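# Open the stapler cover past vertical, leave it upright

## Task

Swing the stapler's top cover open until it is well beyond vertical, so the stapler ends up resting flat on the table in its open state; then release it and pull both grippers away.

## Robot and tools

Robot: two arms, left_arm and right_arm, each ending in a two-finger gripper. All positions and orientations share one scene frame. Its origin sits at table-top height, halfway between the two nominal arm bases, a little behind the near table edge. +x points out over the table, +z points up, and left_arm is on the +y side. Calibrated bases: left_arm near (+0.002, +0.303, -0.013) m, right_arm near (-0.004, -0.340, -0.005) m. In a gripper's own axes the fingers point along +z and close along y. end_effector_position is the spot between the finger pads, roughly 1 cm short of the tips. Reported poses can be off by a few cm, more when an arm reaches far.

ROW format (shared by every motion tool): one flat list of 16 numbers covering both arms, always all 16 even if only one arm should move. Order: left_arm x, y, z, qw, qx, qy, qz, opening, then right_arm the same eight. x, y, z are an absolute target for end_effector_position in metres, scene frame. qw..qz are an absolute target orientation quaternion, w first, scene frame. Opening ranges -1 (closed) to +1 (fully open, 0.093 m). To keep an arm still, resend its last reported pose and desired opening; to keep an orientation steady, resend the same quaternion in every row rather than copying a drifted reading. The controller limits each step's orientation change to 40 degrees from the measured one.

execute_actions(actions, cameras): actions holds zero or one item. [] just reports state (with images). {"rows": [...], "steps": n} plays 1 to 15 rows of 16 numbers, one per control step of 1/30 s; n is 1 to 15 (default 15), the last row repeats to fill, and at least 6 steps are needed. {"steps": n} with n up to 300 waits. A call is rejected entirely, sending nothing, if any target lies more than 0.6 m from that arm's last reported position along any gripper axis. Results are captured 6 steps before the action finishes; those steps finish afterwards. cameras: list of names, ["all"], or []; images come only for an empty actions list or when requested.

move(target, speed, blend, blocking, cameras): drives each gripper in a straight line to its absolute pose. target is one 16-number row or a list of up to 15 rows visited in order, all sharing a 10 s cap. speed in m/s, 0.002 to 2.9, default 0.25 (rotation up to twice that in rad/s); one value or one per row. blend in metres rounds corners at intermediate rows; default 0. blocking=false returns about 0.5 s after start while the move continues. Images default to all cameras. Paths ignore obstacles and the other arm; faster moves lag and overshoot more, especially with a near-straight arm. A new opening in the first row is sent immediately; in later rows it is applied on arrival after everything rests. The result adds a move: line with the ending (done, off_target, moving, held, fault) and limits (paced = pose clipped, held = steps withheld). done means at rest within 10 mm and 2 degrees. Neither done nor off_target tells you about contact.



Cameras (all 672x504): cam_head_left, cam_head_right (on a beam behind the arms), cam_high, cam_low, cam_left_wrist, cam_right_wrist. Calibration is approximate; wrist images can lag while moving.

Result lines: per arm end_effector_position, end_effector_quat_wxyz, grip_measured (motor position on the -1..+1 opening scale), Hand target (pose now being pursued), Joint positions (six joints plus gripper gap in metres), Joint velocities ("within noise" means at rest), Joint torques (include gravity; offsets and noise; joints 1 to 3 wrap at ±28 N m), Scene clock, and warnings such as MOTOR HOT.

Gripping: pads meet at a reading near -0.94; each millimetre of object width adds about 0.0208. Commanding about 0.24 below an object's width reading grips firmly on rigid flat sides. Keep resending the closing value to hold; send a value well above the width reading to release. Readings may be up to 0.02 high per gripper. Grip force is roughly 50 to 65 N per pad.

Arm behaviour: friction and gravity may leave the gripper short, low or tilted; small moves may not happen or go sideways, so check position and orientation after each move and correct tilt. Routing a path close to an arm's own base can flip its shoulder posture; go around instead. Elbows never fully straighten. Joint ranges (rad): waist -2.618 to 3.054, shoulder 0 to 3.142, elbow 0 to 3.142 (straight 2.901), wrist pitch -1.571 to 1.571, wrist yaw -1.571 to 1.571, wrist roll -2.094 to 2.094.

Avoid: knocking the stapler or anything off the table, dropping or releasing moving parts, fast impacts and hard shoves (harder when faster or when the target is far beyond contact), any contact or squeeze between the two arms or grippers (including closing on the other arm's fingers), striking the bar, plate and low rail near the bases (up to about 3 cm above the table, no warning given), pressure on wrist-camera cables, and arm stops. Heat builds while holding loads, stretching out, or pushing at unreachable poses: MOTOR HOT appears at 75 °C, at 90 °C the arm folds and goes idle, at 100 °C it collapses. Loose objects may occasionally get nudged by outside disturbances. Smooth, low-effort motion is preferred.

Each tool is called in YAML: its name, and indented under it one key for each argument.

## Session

execute_actions:
  actions: []

zoom_image:
  camera: "cam_high"
  region: [280, 150, 560, 380]

zoom_image:
  camera: "cam_low"
  region: [200, 220, 440, 370]

zoom_image:
  camera: "cam_head_right"
  region: [200, 240, 520, 440]

Scene clock: 0.00 s of 4900.00 s.
left_arm: end_effector_position=(+0.2390, +0.2308, +0.2798) grip_measured=+1.000 end_effector_quat_wxyz=(+0.638, -0.135, +0.755, -0.071) | right_arm: end_effector_position=(+0.2377, -0.3024, +0.3401) grip_measured=+1.000 end_effector_quat_wxyz=(+0.597, +0.040, +0.785, +0.160)
Joint positions: left_arm=[-0.784 0.591 0.687 -0.389 -0.88 -0.522 0.093] | right_arm=[0.087 0.636 0.945 -0.583 -0.153 0.273 0.093]
Joint velocities: within noise
Joint torques (N m): no reading
Heat: left arm: 32 °C; right arm: 39 °C.
Hand target: left_arm +0.2387, +0.2311, +0.2814; +0.638, -0.135, +0.755, -0.071 | right_arm +0.2384, -0.3024, +0.3471; +0.604, +0.039, +0.779, +0.161
camera_calibration:
cam_left_wrist: T_world_to_cam=[[0.122945, -0.951882, 0.280723, 0.112552], [-0.55888, -0.300159, -0.773019, 0.455045], [0.820084, -0.0618517, -0.568891, 0.0615477], [0, 0, 0, 1]] pos_world=[0.190003, 0.247528, 0.355176]
cam_right_wrist: T_world_to_cam=[[0.113391, -0.937678, -0.328485, -0.19659], [-0.659348, 0.176305, -0.730875, 0.499804], [0.743238, 0.29946, -0.598264, 0.198597], [0, 0, 0, 1]] pos_world=[0.204231, -0.331928, 0.419531]

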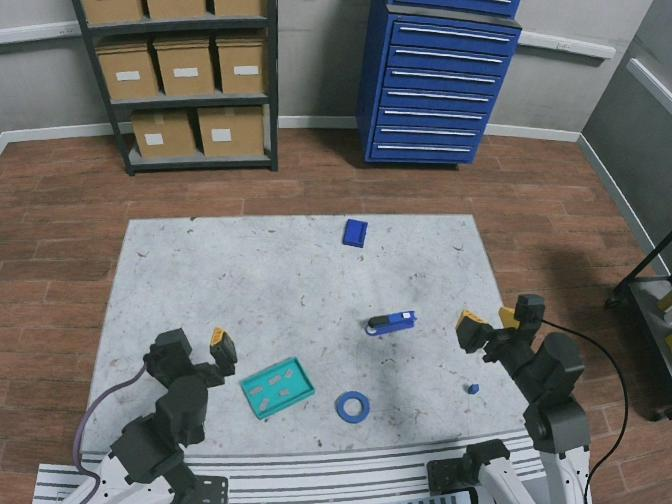

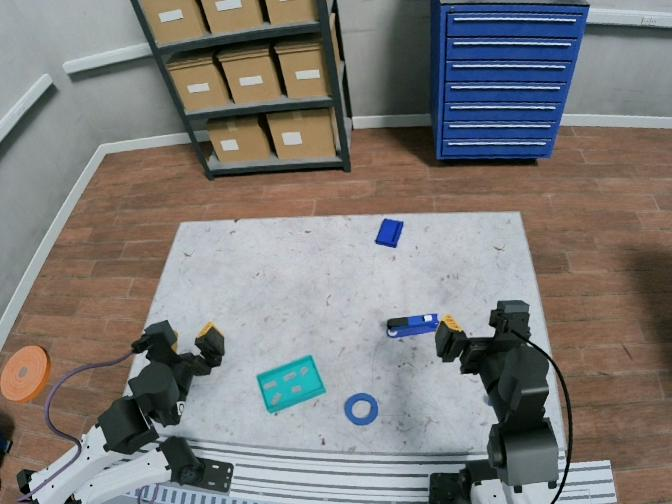

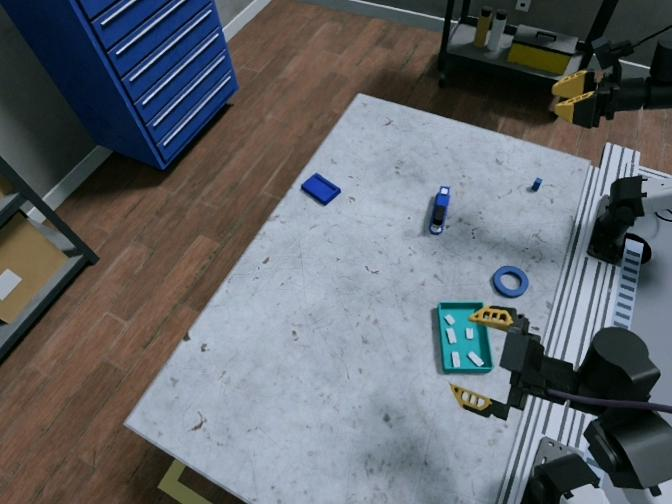

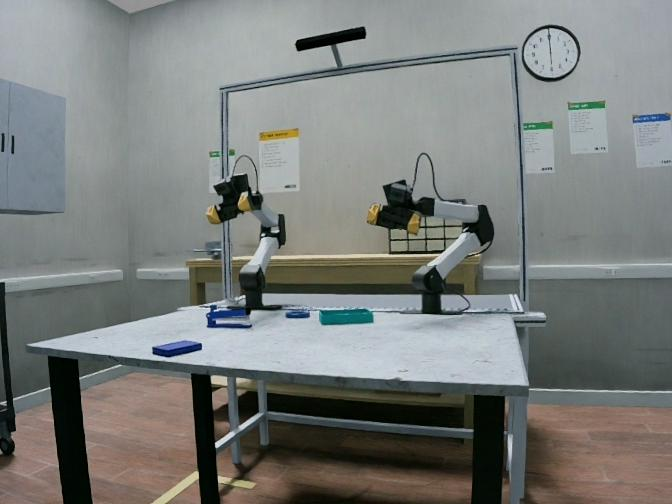

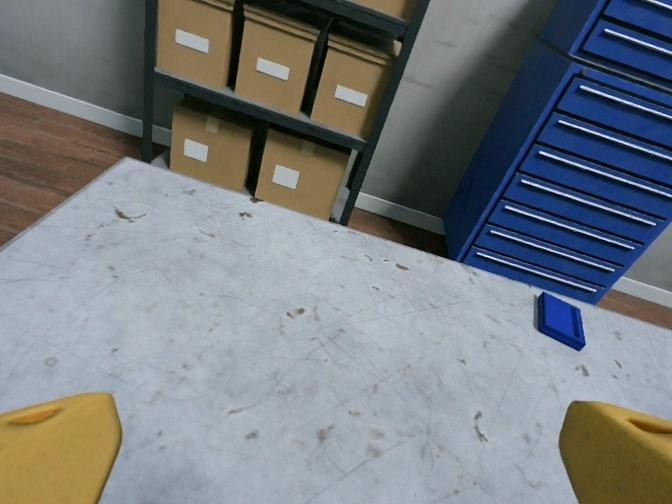

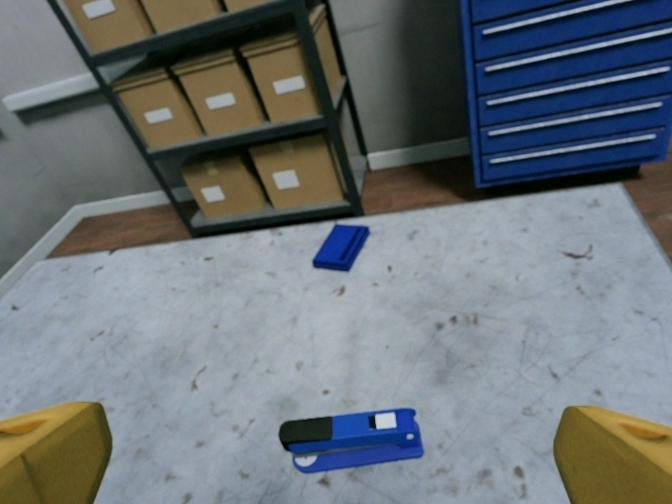

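Scaled by 1.800.

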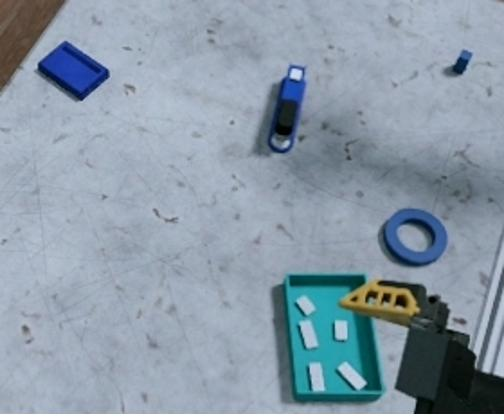

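Scaled by 2.100.

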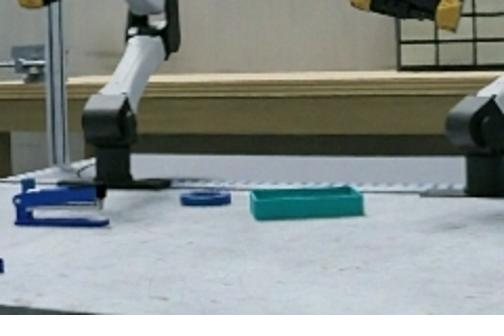

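Scaled by 1.575.

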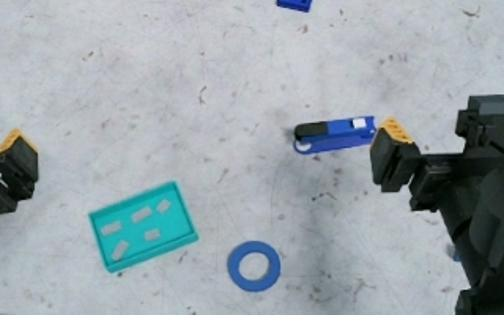

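zoom_image:
  camera: "cam_right_wrist"
  region: [250, 380, 450, 490]

zoom_image:
  camera: "cam_low"
  region: [190, 295, 270, 335]

move:
  target:
    - [0.30,0.08,0.28,0.2621,0.6367,0.6828,-0.2444,0.5,0.2377,-0.3024,0.3401,0.597,0.04,0.785,0.16,1.0]
    - [0.36,-0.06,0.20,0.2621,0.6367,0.6828,-0.2444,0.5,0.2377,-0.3024,0.3401,0.597,0.04,0.785,0.16,1.0]
  speed: 0.15

Scaled by 2.520.

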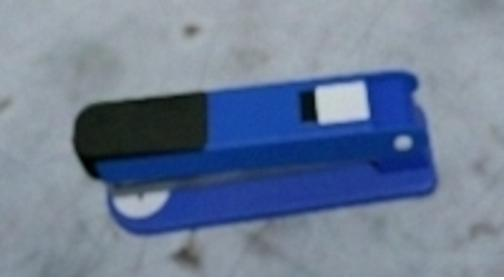

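Scaled by 6.300.

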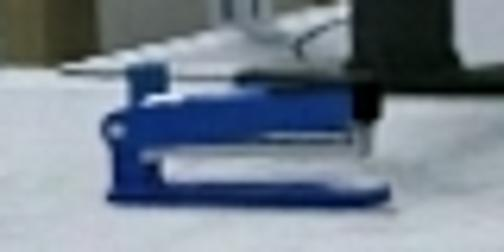

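Scene clock: 9.63 s of 4900.00 s.
left_arm: end_effector_position=(+0.3515, -0.0570, +0.1957) grip_measured=+0.502 end_effector_quat_wxyz=(+0.249, +0.638, +0.683, -0.254) | right_arm: end_effector_position=(+0.2377, -0.3024, +0.3400) grip_measured=+1.000 end_effector_quat_wxyz=(+0.597, +0.040, +0.785, +0.160)
Joint positions: left_arm=[-0.563 2.067 2.039 -1.055 0.57 0.74 0.069] | right_arm=[0.087 0.636 0.945 -0.583 -0.153 0.273 0.093]
Joint velocities: within noise
Joint torques (N m): left_arm=[0.29 -9.36 10.77 1.55 0.07 -0.08] | right_arm=[-0.03 0.23 6.71 2.06 -0.09 -0.07]
Heat: left arm: 35 °C; right arm: 38 °C.
Hand target: left_arm +0.3598, -0.0598, +0.2001; +0.262, +0.637, +0.683, -0.244 | right_arm +0.2377, -0.3024, +0.3401; +0.597, +0.040, +0.785, +0.160
Off the commanded pose: left_arm 0.010 m, 2 deg | right_arm 0.000 m, 0 deg.
Kept back: nothing.
move: done
camera_calibration:
cam_left_wrist: T_world_to_cam=[[-0.997647, -0.0644812, 0.0232988, 0.34311], [-0.068411, 0.958711, -0.276033, 0.168608], [-0.00453791, -0.276977, -0.960866, 0.25796], [0, 0, 0, 1]] pos_world=[0.355008, -0.068073, 0.286412]
cam_right_wrist: T_world_to_cam=[[0.113249, -0.937678, -0.328534, -0.196573], [-0.659621, 0.176322, -0.730624, 0.499688], [0.743018, 0.29945, -0.598544, 0.198696], [0, 0, 0, 1]] pos_world=[0.204231, -0.331928, 0.419431]

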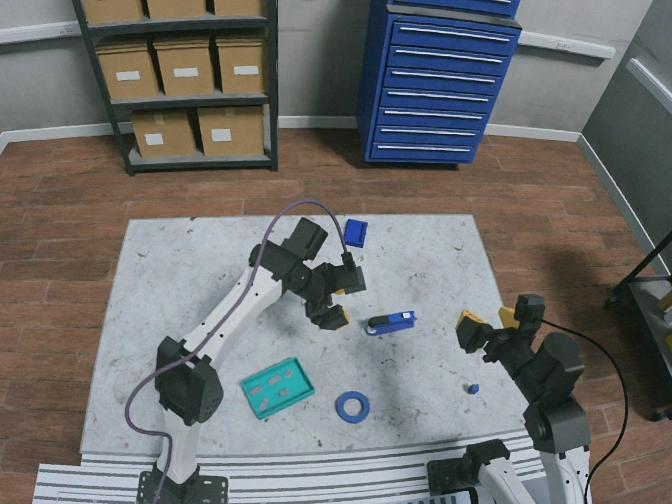

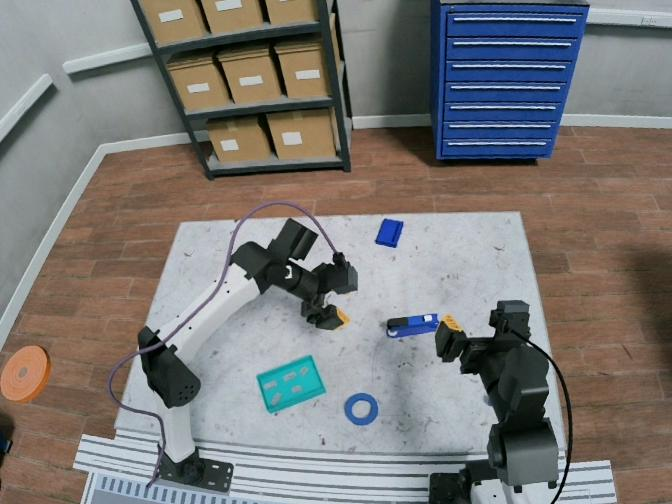

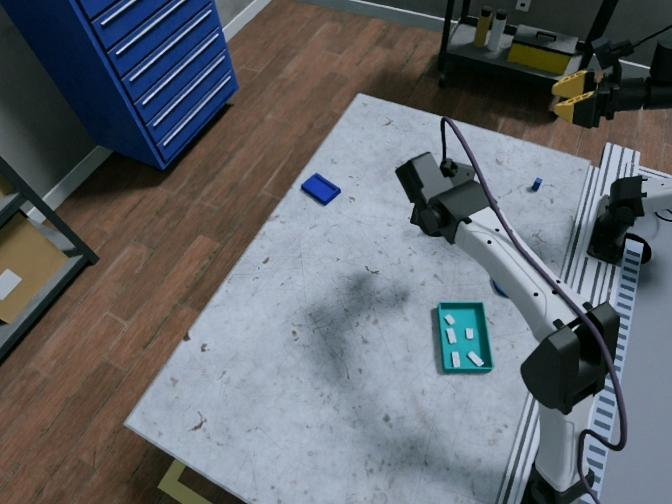

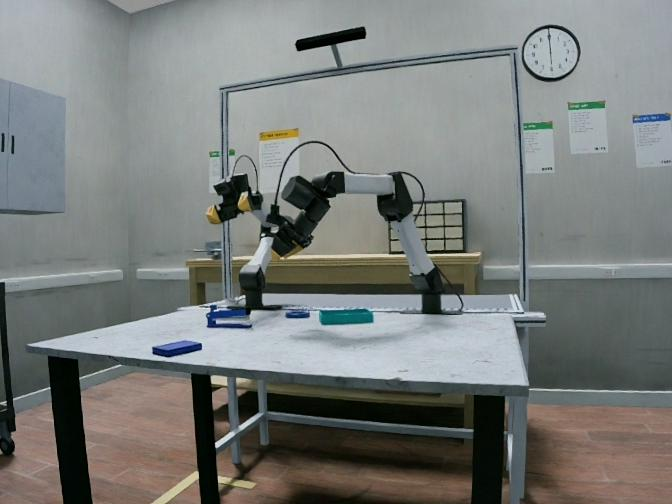

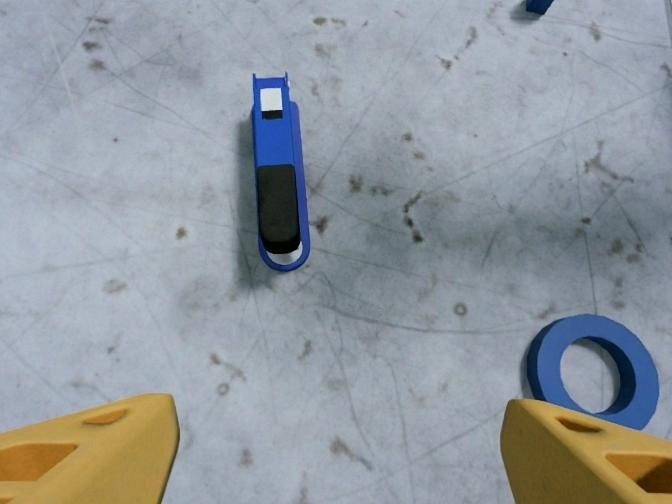

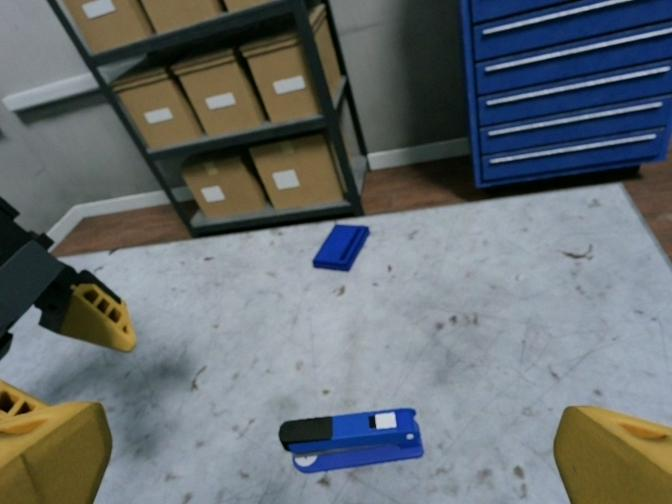

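move:
  target:
    - [0.386,-0.135,0.10,0.2658,0.6313,0.6769,-0.2549,0.2,0.2377,-0.3024,0.3401,0.597,0.04,0.785,0.16,1.0]
    - [0.388,-0.148,0.062,0.2658,0.6313,0.6769,-0.2549,0.2,0.2377,-0.3024,0.3401,0.597,0.04,0.785,0.16,1.0]
  speed: 0.1

zoom_image:
  camera: "cam_low"
  region: [190, 250, 350, 350]

Scene clock: 12.80 s of 4900.00 s.
left_arm: end_effector_position=(+0.3858, -0.1468, +0.0721) grip_measured=+0.202 end_effector_quat_wxyz=(+0.269, +0.635, +0.675, -0.262) | right_arm: end_effector_position=(+0.2377, -0.3024, +0.3400) grip_measured=+1.000 end_effector_quat_wxyz=(+0.597, +0.040, +0.785, +0.160)
Joint positions: left_arm=[-0.666 2.388 2.039 -0.632 0.536 0.624 0.055] | right_arm=[0.087 0.636 0.945 -0.583 -0.153 0.273 0.093]
Joint velocities: within noise
Joint torques (N m): left_arm=[-0.06 -11.48 7.9 1.76 0.02 -0.07] | right_arm=[-0.01 0.28 6.75 2.04 -0.1 -0.09]
Heat: left arm: 35 °C; right arm: 38 °C.
Hand target: left_arm +0.3878, -0.1478, +0.0621; +0.267, +0.634, +0.679, -0.256 | right_arm +0.2377, -0.3024, +0.3401; +0.597, +0.040, +0.785, +0.160
Off the commanded pose: left_arm 0.010 m, 1 deg | right_arm 0.000 m, 0 deg.
Kept back: nothing.
move: done
camera_calibration:
cam_left_wrist: T_world_to_cam=[[-0.997972, -0.0631756, 0.00773401, 0.375994], [-0.0623638, 0.946324, -0.317145, 0.221751], [0.0127169, -0.316984, -0.948346, 0.100938], [0, 0, 0, 1]] pos_world=[0.387777, -0.154099, 0.163143]
cam_right_wrist: T_world_to_cam=[[0.113249, -0.937678, -0.328534, -0.196573], [-0.659621, 0.176322, -0.730624, 0.499688], [0.743018, 0.29945, -0.598544, 0.198696], [0, 0, 0, 1]] pos_world=[0.204231, -0.331928, 0.419431]

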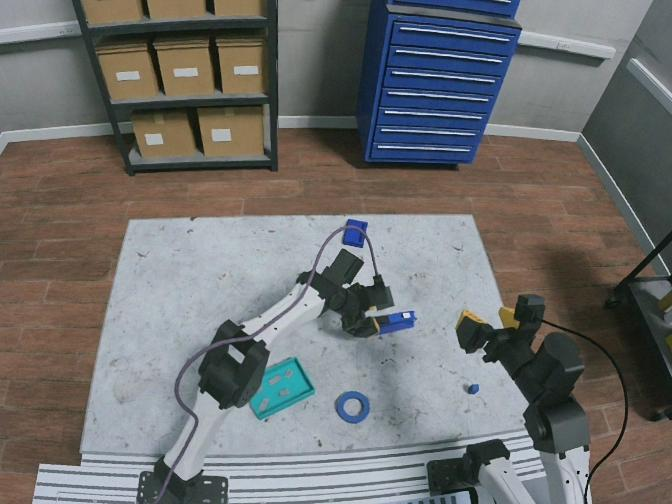

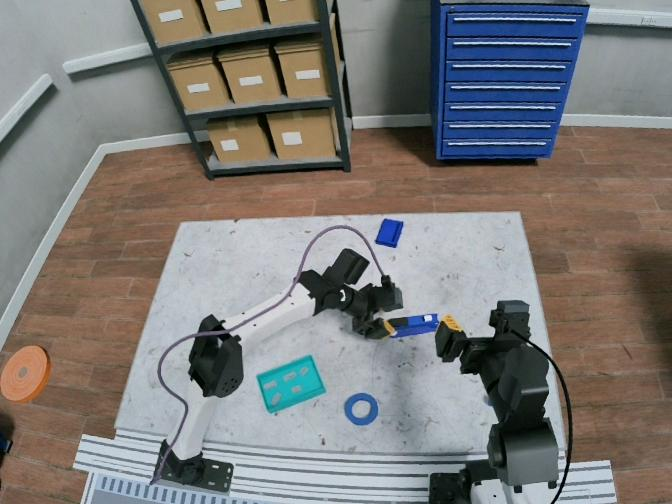

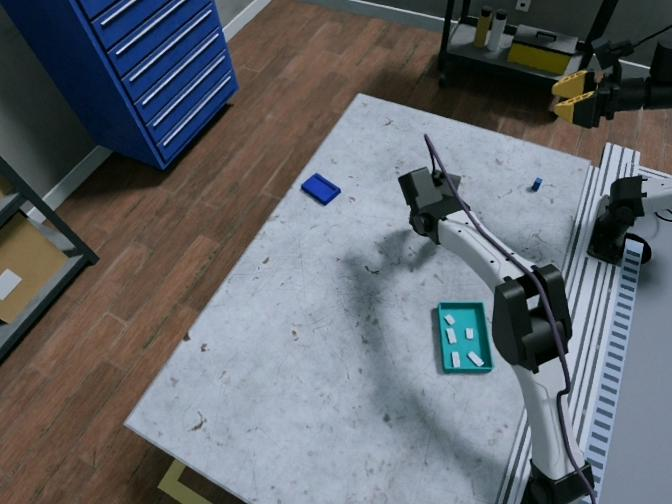

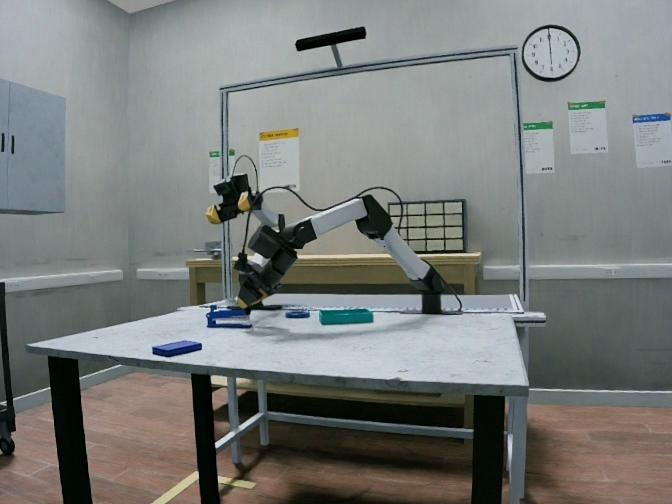

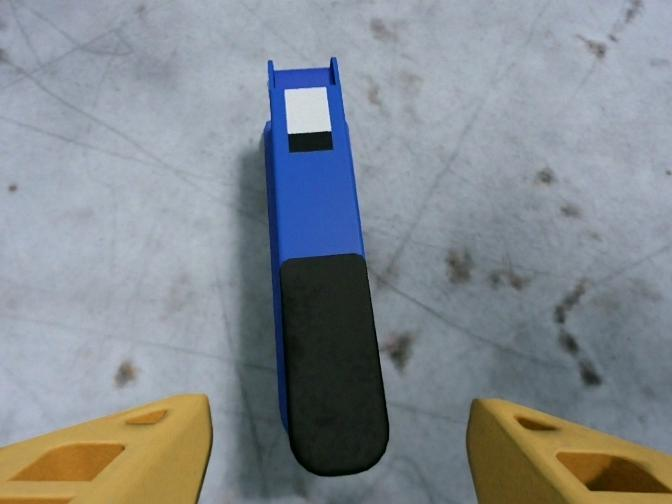

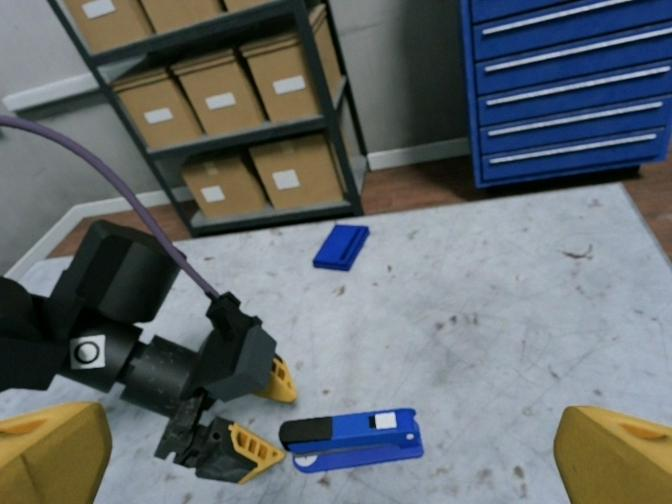

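Scaled by 3.150.

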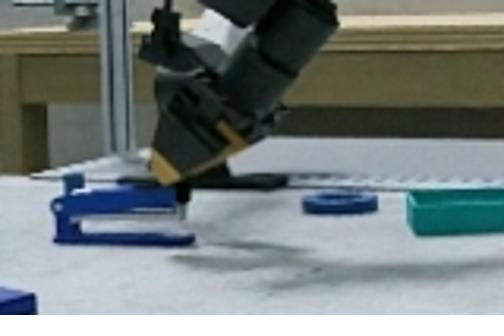

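move:
  target:
    - [0.3885,-0.160,0.032,0.2658,0.6313,0.6769,-0.2549,0.1,0.2377,-0.3024,0.3401,0.597,0.04,0.785,0.16,1.0]
  speed: 0.05
  cameras: ["cam_low","cam_left_wrist"]

zoom_image:
  camera: "cam_low"
  region: [190, 270, 310, 350]

Scene clock: 14.07 s of 4900.00 s.
left_arm: end_effector_position=(+0.3879, -0.1604, +0.0466) grip_measured=+0.102 end_effector_quat_wxyz=(+0.273, +0.636, +0.673, -0.262) | right_arm: end_effector_position=(+0.2377, -0.3024, +0.3400) grip_measured=+1.000 end_effector_quat_wxyz=(+0.597, +0.040, +0.785, +0.160)
Joint positions: left_arm=[-0.683 2.448 2.039 -0.554 0.526 0.608 0.05] | right_arm=[0.087 0.636 0.945 -0.583 -0.153 0.273 0.093]
Joint velocities: within noise
Joint torques (N m): left_arm=[-0.02 -11.66 7.04 1.79 0.01 -0.06] | right_arm=[-0.1 0.09 6.68 2.07 -0.09 -0.11]
Heat: left arm: 36 °C; right arm: 38 °C.
Hand target: left_arm +0.3883, -0.1597, +0.0322; +0.267, +0.634, +0.679, -0.256 | right_arm +0.2377, -0.3024, +0.3401; +0.597, +0.040, +0.785, +0.160
Off the commanded pose: left_arm 0.015 m, 1 deg | right_arm 0.000 m, 0 deg.
Kept back: nothing.
move: off_target (left_arm)
camera_calibration:
cam_left_wrist: T_world_to_cam=[[-0.998053, -0.0623591, 0.000980949, 0.377854], [-0.0593234, 0.944379, -0.323465, 0.225434], [0.0192446, -0.322893, -0.94624, 0.0688892], [0, 0, 0, 1]] pos_world=[0.389166, -0.167088, 0.137735]
Images, in order (width x height): cam_low 672x504, cam_left_wrist 672x504.

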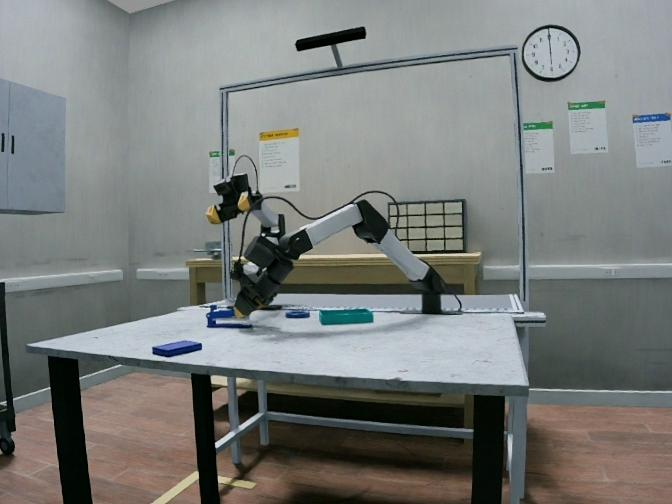

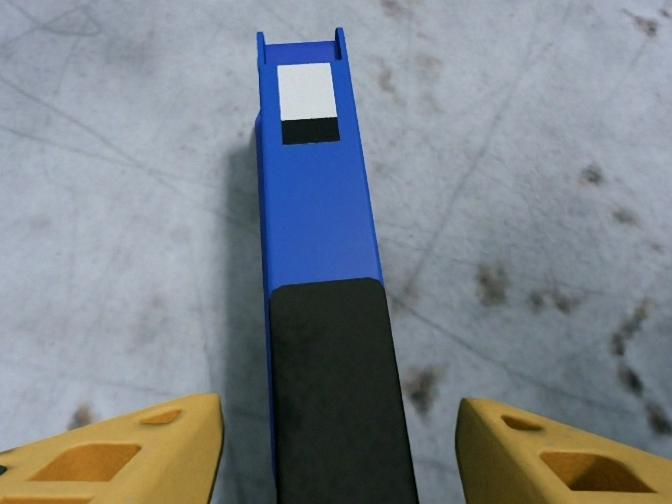

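Scaled by 4.200.

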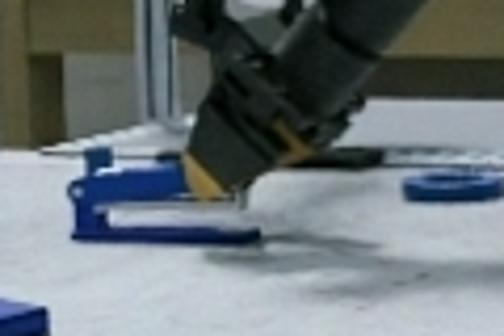

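move:
  target:
    - [0.3885,-0.160,0.036,0.2658,0.6313,0.6769,-0.2549,-0.35,0.2377,-0.3024,0.3401,0.597,0.04,0.785,0.16,1.0]
    - [0.3885,-0.160,0.036,0.2658,0.6313,0.6769,-0.2549,-0.75,0.2377,-0.3024,0.3401,0.597,0.04,0.785,0.16,1.0]
  speed: 0.05
  cameras: ["cam_low","cam_left_wrist"]

zoom_image:
  camera: "cam_low"
  region: [190, 270, 310, 350]

Scene clock: 16.50 s of 4900.00 s.
left_arm: end_effector_position=(+0.3889, -0.1606, +0.0467) grip_measured=-0.638 end_effector_quat_wxyz=(+0.274, +0.635, +0.674, -0.260) | right_arm: end_effector_position=(+0.2377, -0.3024, +0.3400) grip_measured=+1.000 end_effector_quat_wxyz=(+0.597, +0.040, +0.785, +0.160)
Joint positions: left_arm=[-0.683 2.448 2.039 -0.551 0.522 0.606 0.015] | right_arm=[0.087 0.636 0.945 -0.583 -0.153 0.273 0.093]
Joint velocities: within noise
Joint torques (N m): left_arm=[0.01 -11.89 8.03 1.64 0.05 -0.05] | right_arm=[-0.05 0.24 6.72 2.08 -0.11 -0.08]
Heat: left arm: 37 °C; right arm: 38 °C.
Hand target: left_arm +0.3885, -0.1598, +0.0361; +0.267, +0.634, +0.679, -0.256 | right_arm +0.2377, -0.3024, +0.3401; +0.597, +0.040, +0.785, +0.160
Off the commanded pose: left_arm 0.011 m, 1 deg | right_arm 0.000 m, 0 deg.
Kept back: nothing.
move: off_target (left_arm); target 2's new opening was sent with left_arm's hand 0.011 m and 1 deg from that target
camera_calibration:
cam_left_wrist: T_world_to_cam=[[-0.997826, -0.0658669, -0.0023303, 0.378315], [-0.0615666, 0.944135, -0.323757, 0.226474], [0.023525, -0.32291, -0.946137, 0.0672545], [0, 0, 0, 1]] pos_world=[0.389853, -0.167187, 0.137836]
Images, in order (width x height): cam_low 672x504, cam_left_wrist 672x504.

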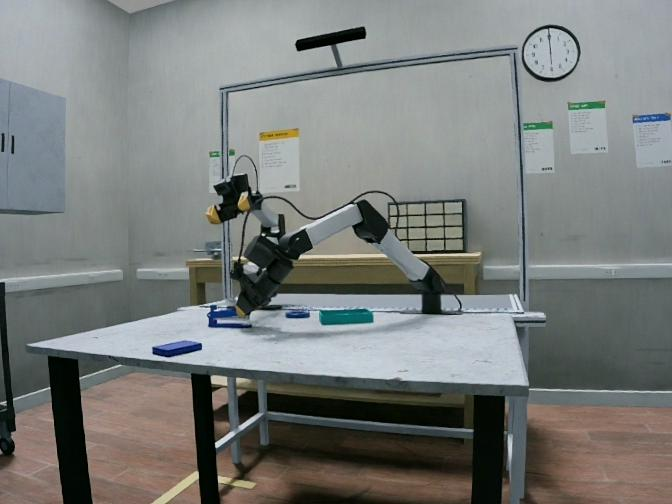

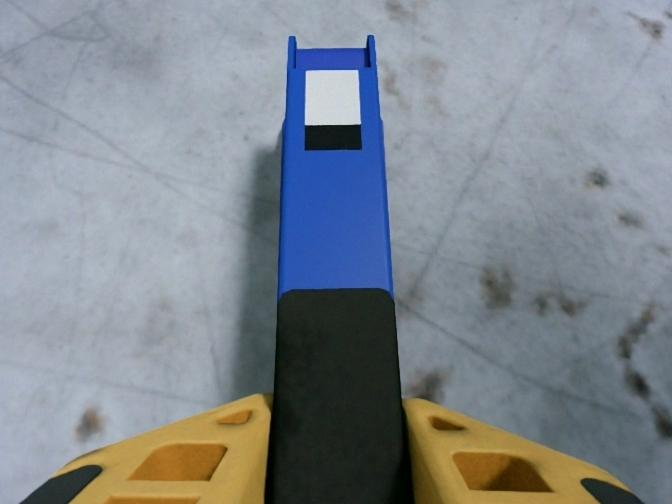

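Scaled by 4.200.

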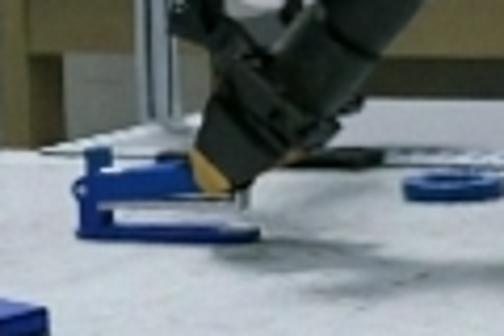

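move:
  target:
    - [0.3885,-0.155,0.12,0.2658,0.6313,0.6769,-0.2549,-0.75,0.2377,-0.3024,0.3401,0.597,0.04,0.785,0.16,1.0]
    - [0.37,-0.06,0.18,0.35,0.60,0.63,-0.335,-0.75,0.2377,-0.3024,0.3401,0.597,0.04,0.785,0.16,1.0]
    - [0.36,0.03,0.15,0.4126,0.5691,0.5892,-0.3985,-0.75,0.2377,-0.3024,0.3401,0.597,0.04,0.785,0.16,1.0]
  speed: 0.1

zoom_image:
  camera: "cam_low"
  region: [220, 200, 420, 350]

Scene clock: 20.93 s of 4900.00 s.
left_arm: end_effector_position=(+0.3634, +0.0327, +0.1273) grip_measured=-0.623 end_effector_quat_wxyz=(+0.383, +0.561, +0.621, -0.392) | right_arm: end_effector_position=(+0.2377, -0.3024, +0.3400) grip_measured=+1.000 end_effector_quat_wxyz=(+0.597, +0.040, +0.785, +0.160)
Joint positions: left_arm=[-0.26 1.871 1.213 -0.242 1.043 0.757 0.015] | right_arm=[0.087 0.636 0.945 -0.583 -0.153 0.273 0.093]
Joint velocities: within noise
Joint torques (N m): left_arm=[0.32 -11.77 6.76 1.97 0.97 0.01] | right_arm=[-0.03 0.27 6.75 2.09 -0.11 -0.09]
Heat: left arm: 41 °C; right arm: 38 °C.
Hand target: left_arm +0.3596, +0.0301, +0.1494; +0.411, +0.571, +0.589, -0.398 | right_arm +0.2377, -0.3024, +0.3401; +0.597, +0.040, +0.785, +0.160
Off the commanded pose: left_arm 0.023 m, 5 deg | right_arm 0.000 m, 0 deg.
Kept back: nothing.
move: off_target (left_arm)
camera_calibration:
cam_left_wrist: T_world_to_cam=[[-0.995743, -0.0730652, 0.0561958, 0.357803], [-0.0920146, 0.751803, -0.652936, 0.127873], [0.00545879, -0.655327, -0.755325, 0.199631], [0, 0, 0, 1]] pos_world=[0.366956, 0.0608316, 0.214172]
cam_right_wrist: T_world_to_cam=[[0.113249, -0.937678, -0.328534, -0.196573], [-0.659621, 0.176322, -0.730624, 0.499688], [0.743018, 0.29945, -0.598544, 0.198696], [0, 0, 0, 1]] pos_world=[0.204231, -0.331928, 0.419431]

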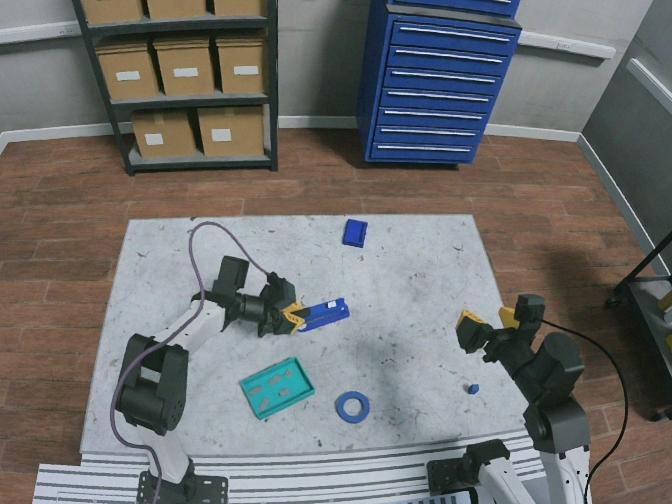

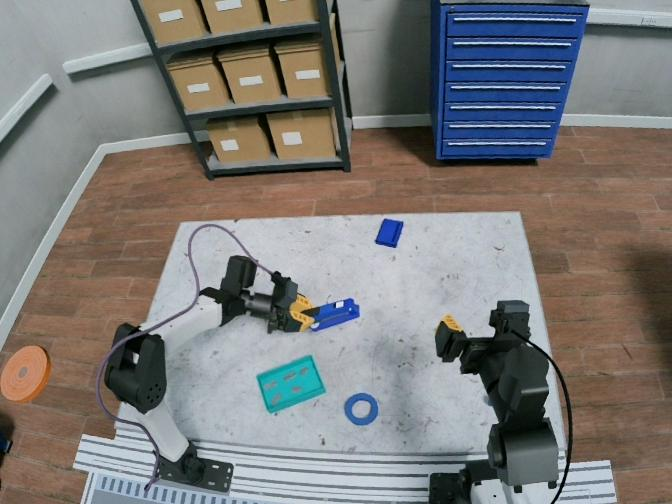

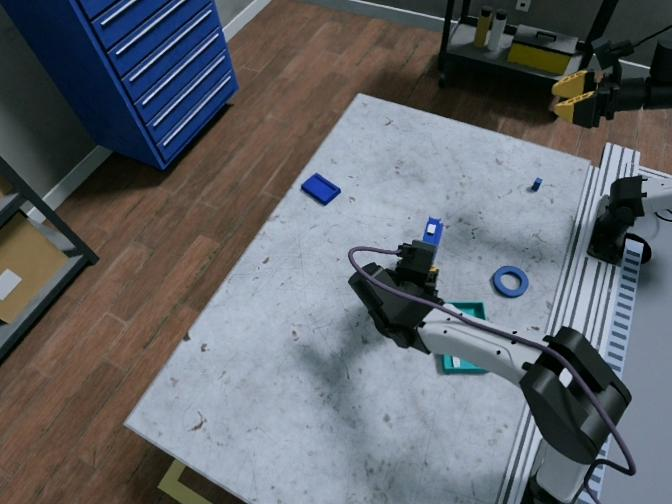

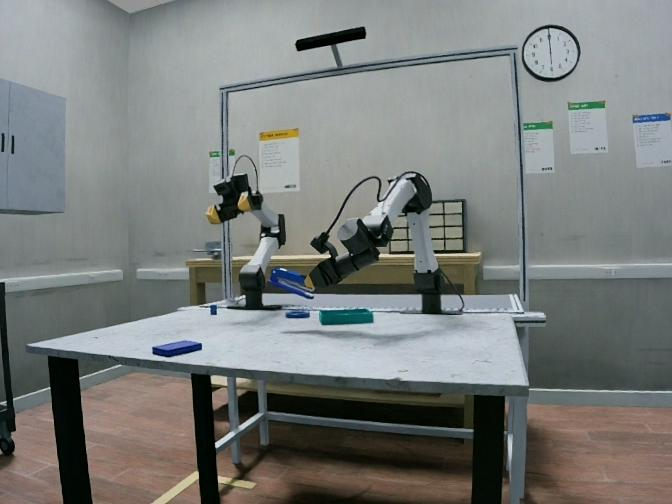

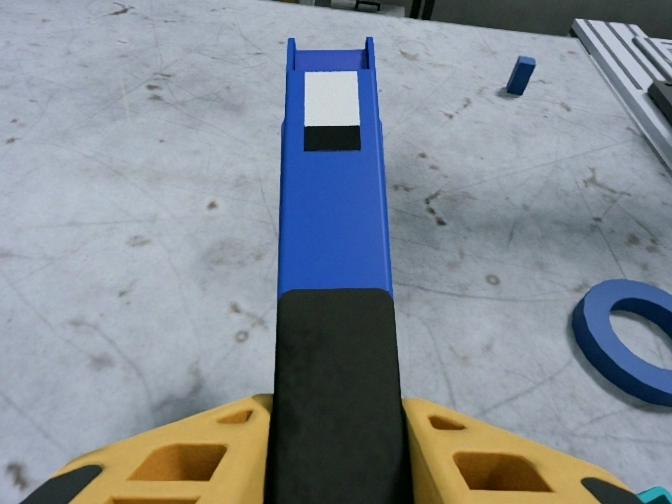

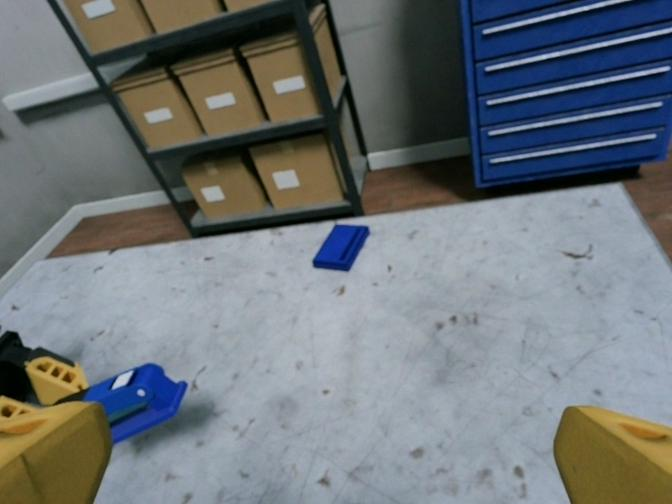

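Scaled by 2.520.

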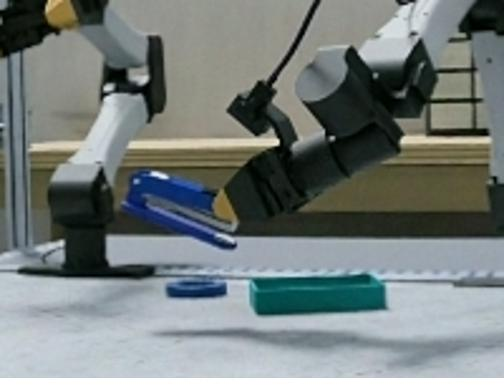

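move:
  target:
    - [0.36,0.03,0.15,0.4503,0.5374,0.5763,-0.4199,-0.75,0.32,-0.24,0.26,0.4292,-0.5684,0.5300,0.4603,0.4]
    - [0.36,0.03,0.15,0.4503,0.5374,0.5763,-0.4199,-0.75,0.385,-0.14,0.18,0.4292,-0.5684,0.5300,0.4603,0.4]
  speed: 0.15

zoom_image:
  camera: "cam_low"
  region: [200, 200, 400, 350]

Scene clock: 29.77 s of 4900.00 s.
left_arm: end_effector_position=(+0.3627, +0.0287, +0.1268) grip_measured=-0.623 end_effector_quat_wxyz=(+0.423, +0.529, +0.606, -0.418) | right_arm: end_effector_position=(+0.3851, -0.1420, +0.1634) grip_measured=+0.402 end_effector_quat_wxyz=(-0.408, +0.563, -0.546, -0.468)
Joint positions: left_arm=[-0.26 1.86 1.066 0.117 1.092 0.551 0.015] | right_arm=[0.12 2.167 1.668 -1.092 -1.338 -1.505 0.064]
Joint velocities: within noise
Joint torques (N m): left_arm=[1.05 -11.67 6.74 2.27 0.77 -0.03] | right_arm=[0.17 -12.66 5.52 0.47 -0.84 -0.01]
Heat: left arm: 45 °C; right arm: 39 °C.
Hand target: left_arm +0.3597, +0.0298, +0.1493; +0.449, +0.539, +0.576, -0.419 | right_arm +0.3846, -0.1402, +0.1799; -0.428, +0.569, -0.529, -0.461
Off the commanded pose: left_arm 0.023 m, 5 deg | right_arm 0.017 m, 3 deg.
Kept back: nothing.
move: off_target (left_arm, right_arm)
camera_calibration:
cam_left_wrist: T_world_to_cam=[[-0.993065, -0.101721, 0.0589427, 0.356424], [-0.112204, 0.670398, -0.733469, 0.150331], [0.0350942, -0.734997, -0.677162, 0.178306], [0, 0, 0, 1]] pos_world=[0.364563, 0.0665285, 0.209997]
cam_right_wrist: T_world_to_cam=[[0.994931, 0.0581131, -0.0820663, -0.359349], [-0.0286484, -0.61848, -0.785278, 0.0927134], [-0.0963913, 0.783649, -0.61368, 0.329814], [0, 0, 0, 1]] pos_world=[0.391975, -0.180234, 0.245716]

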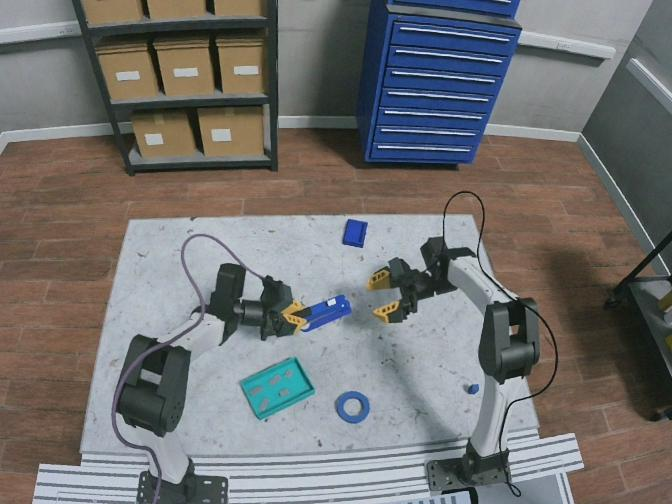

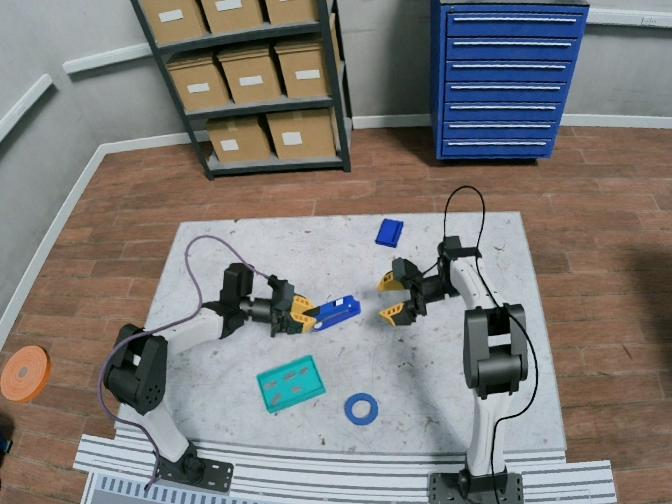

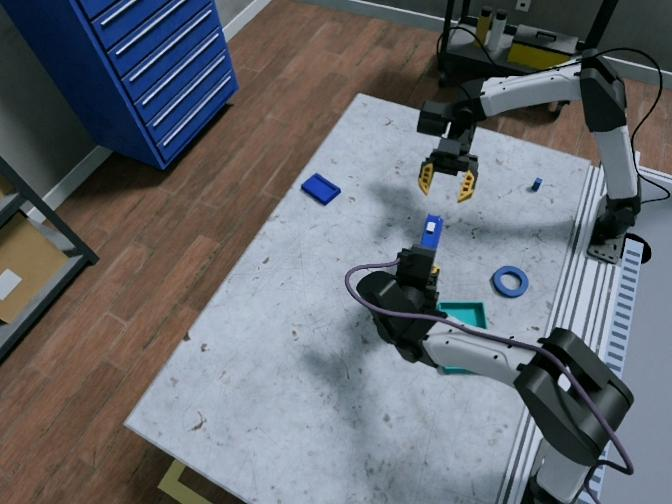

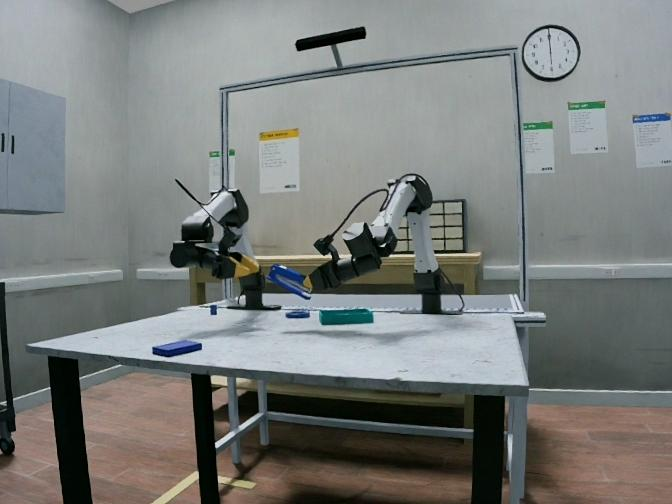

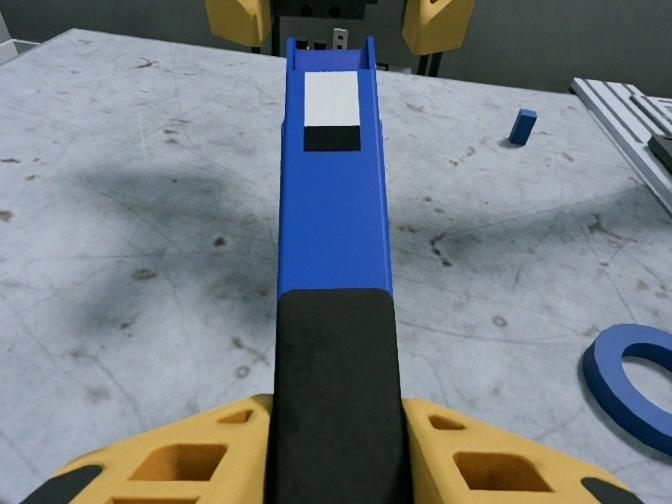

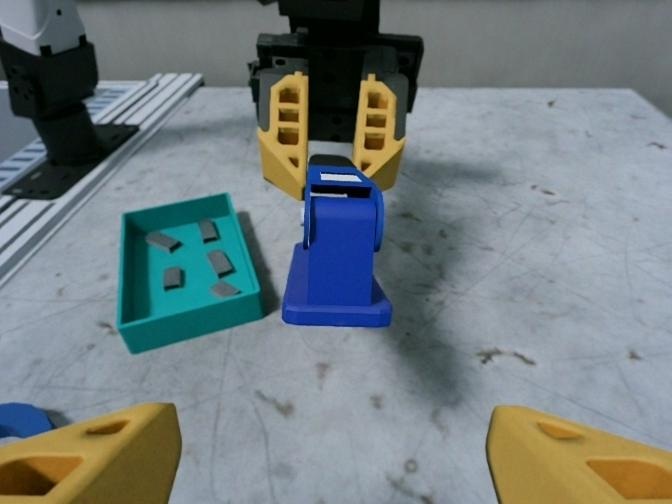

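Scaled by 2.520.

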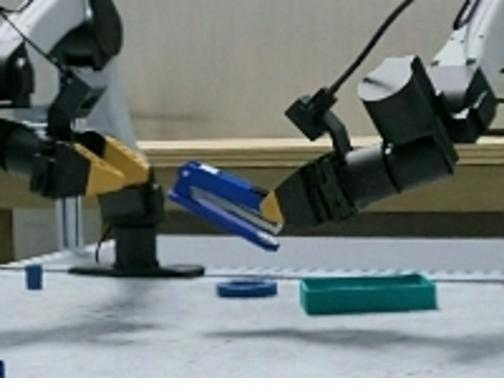

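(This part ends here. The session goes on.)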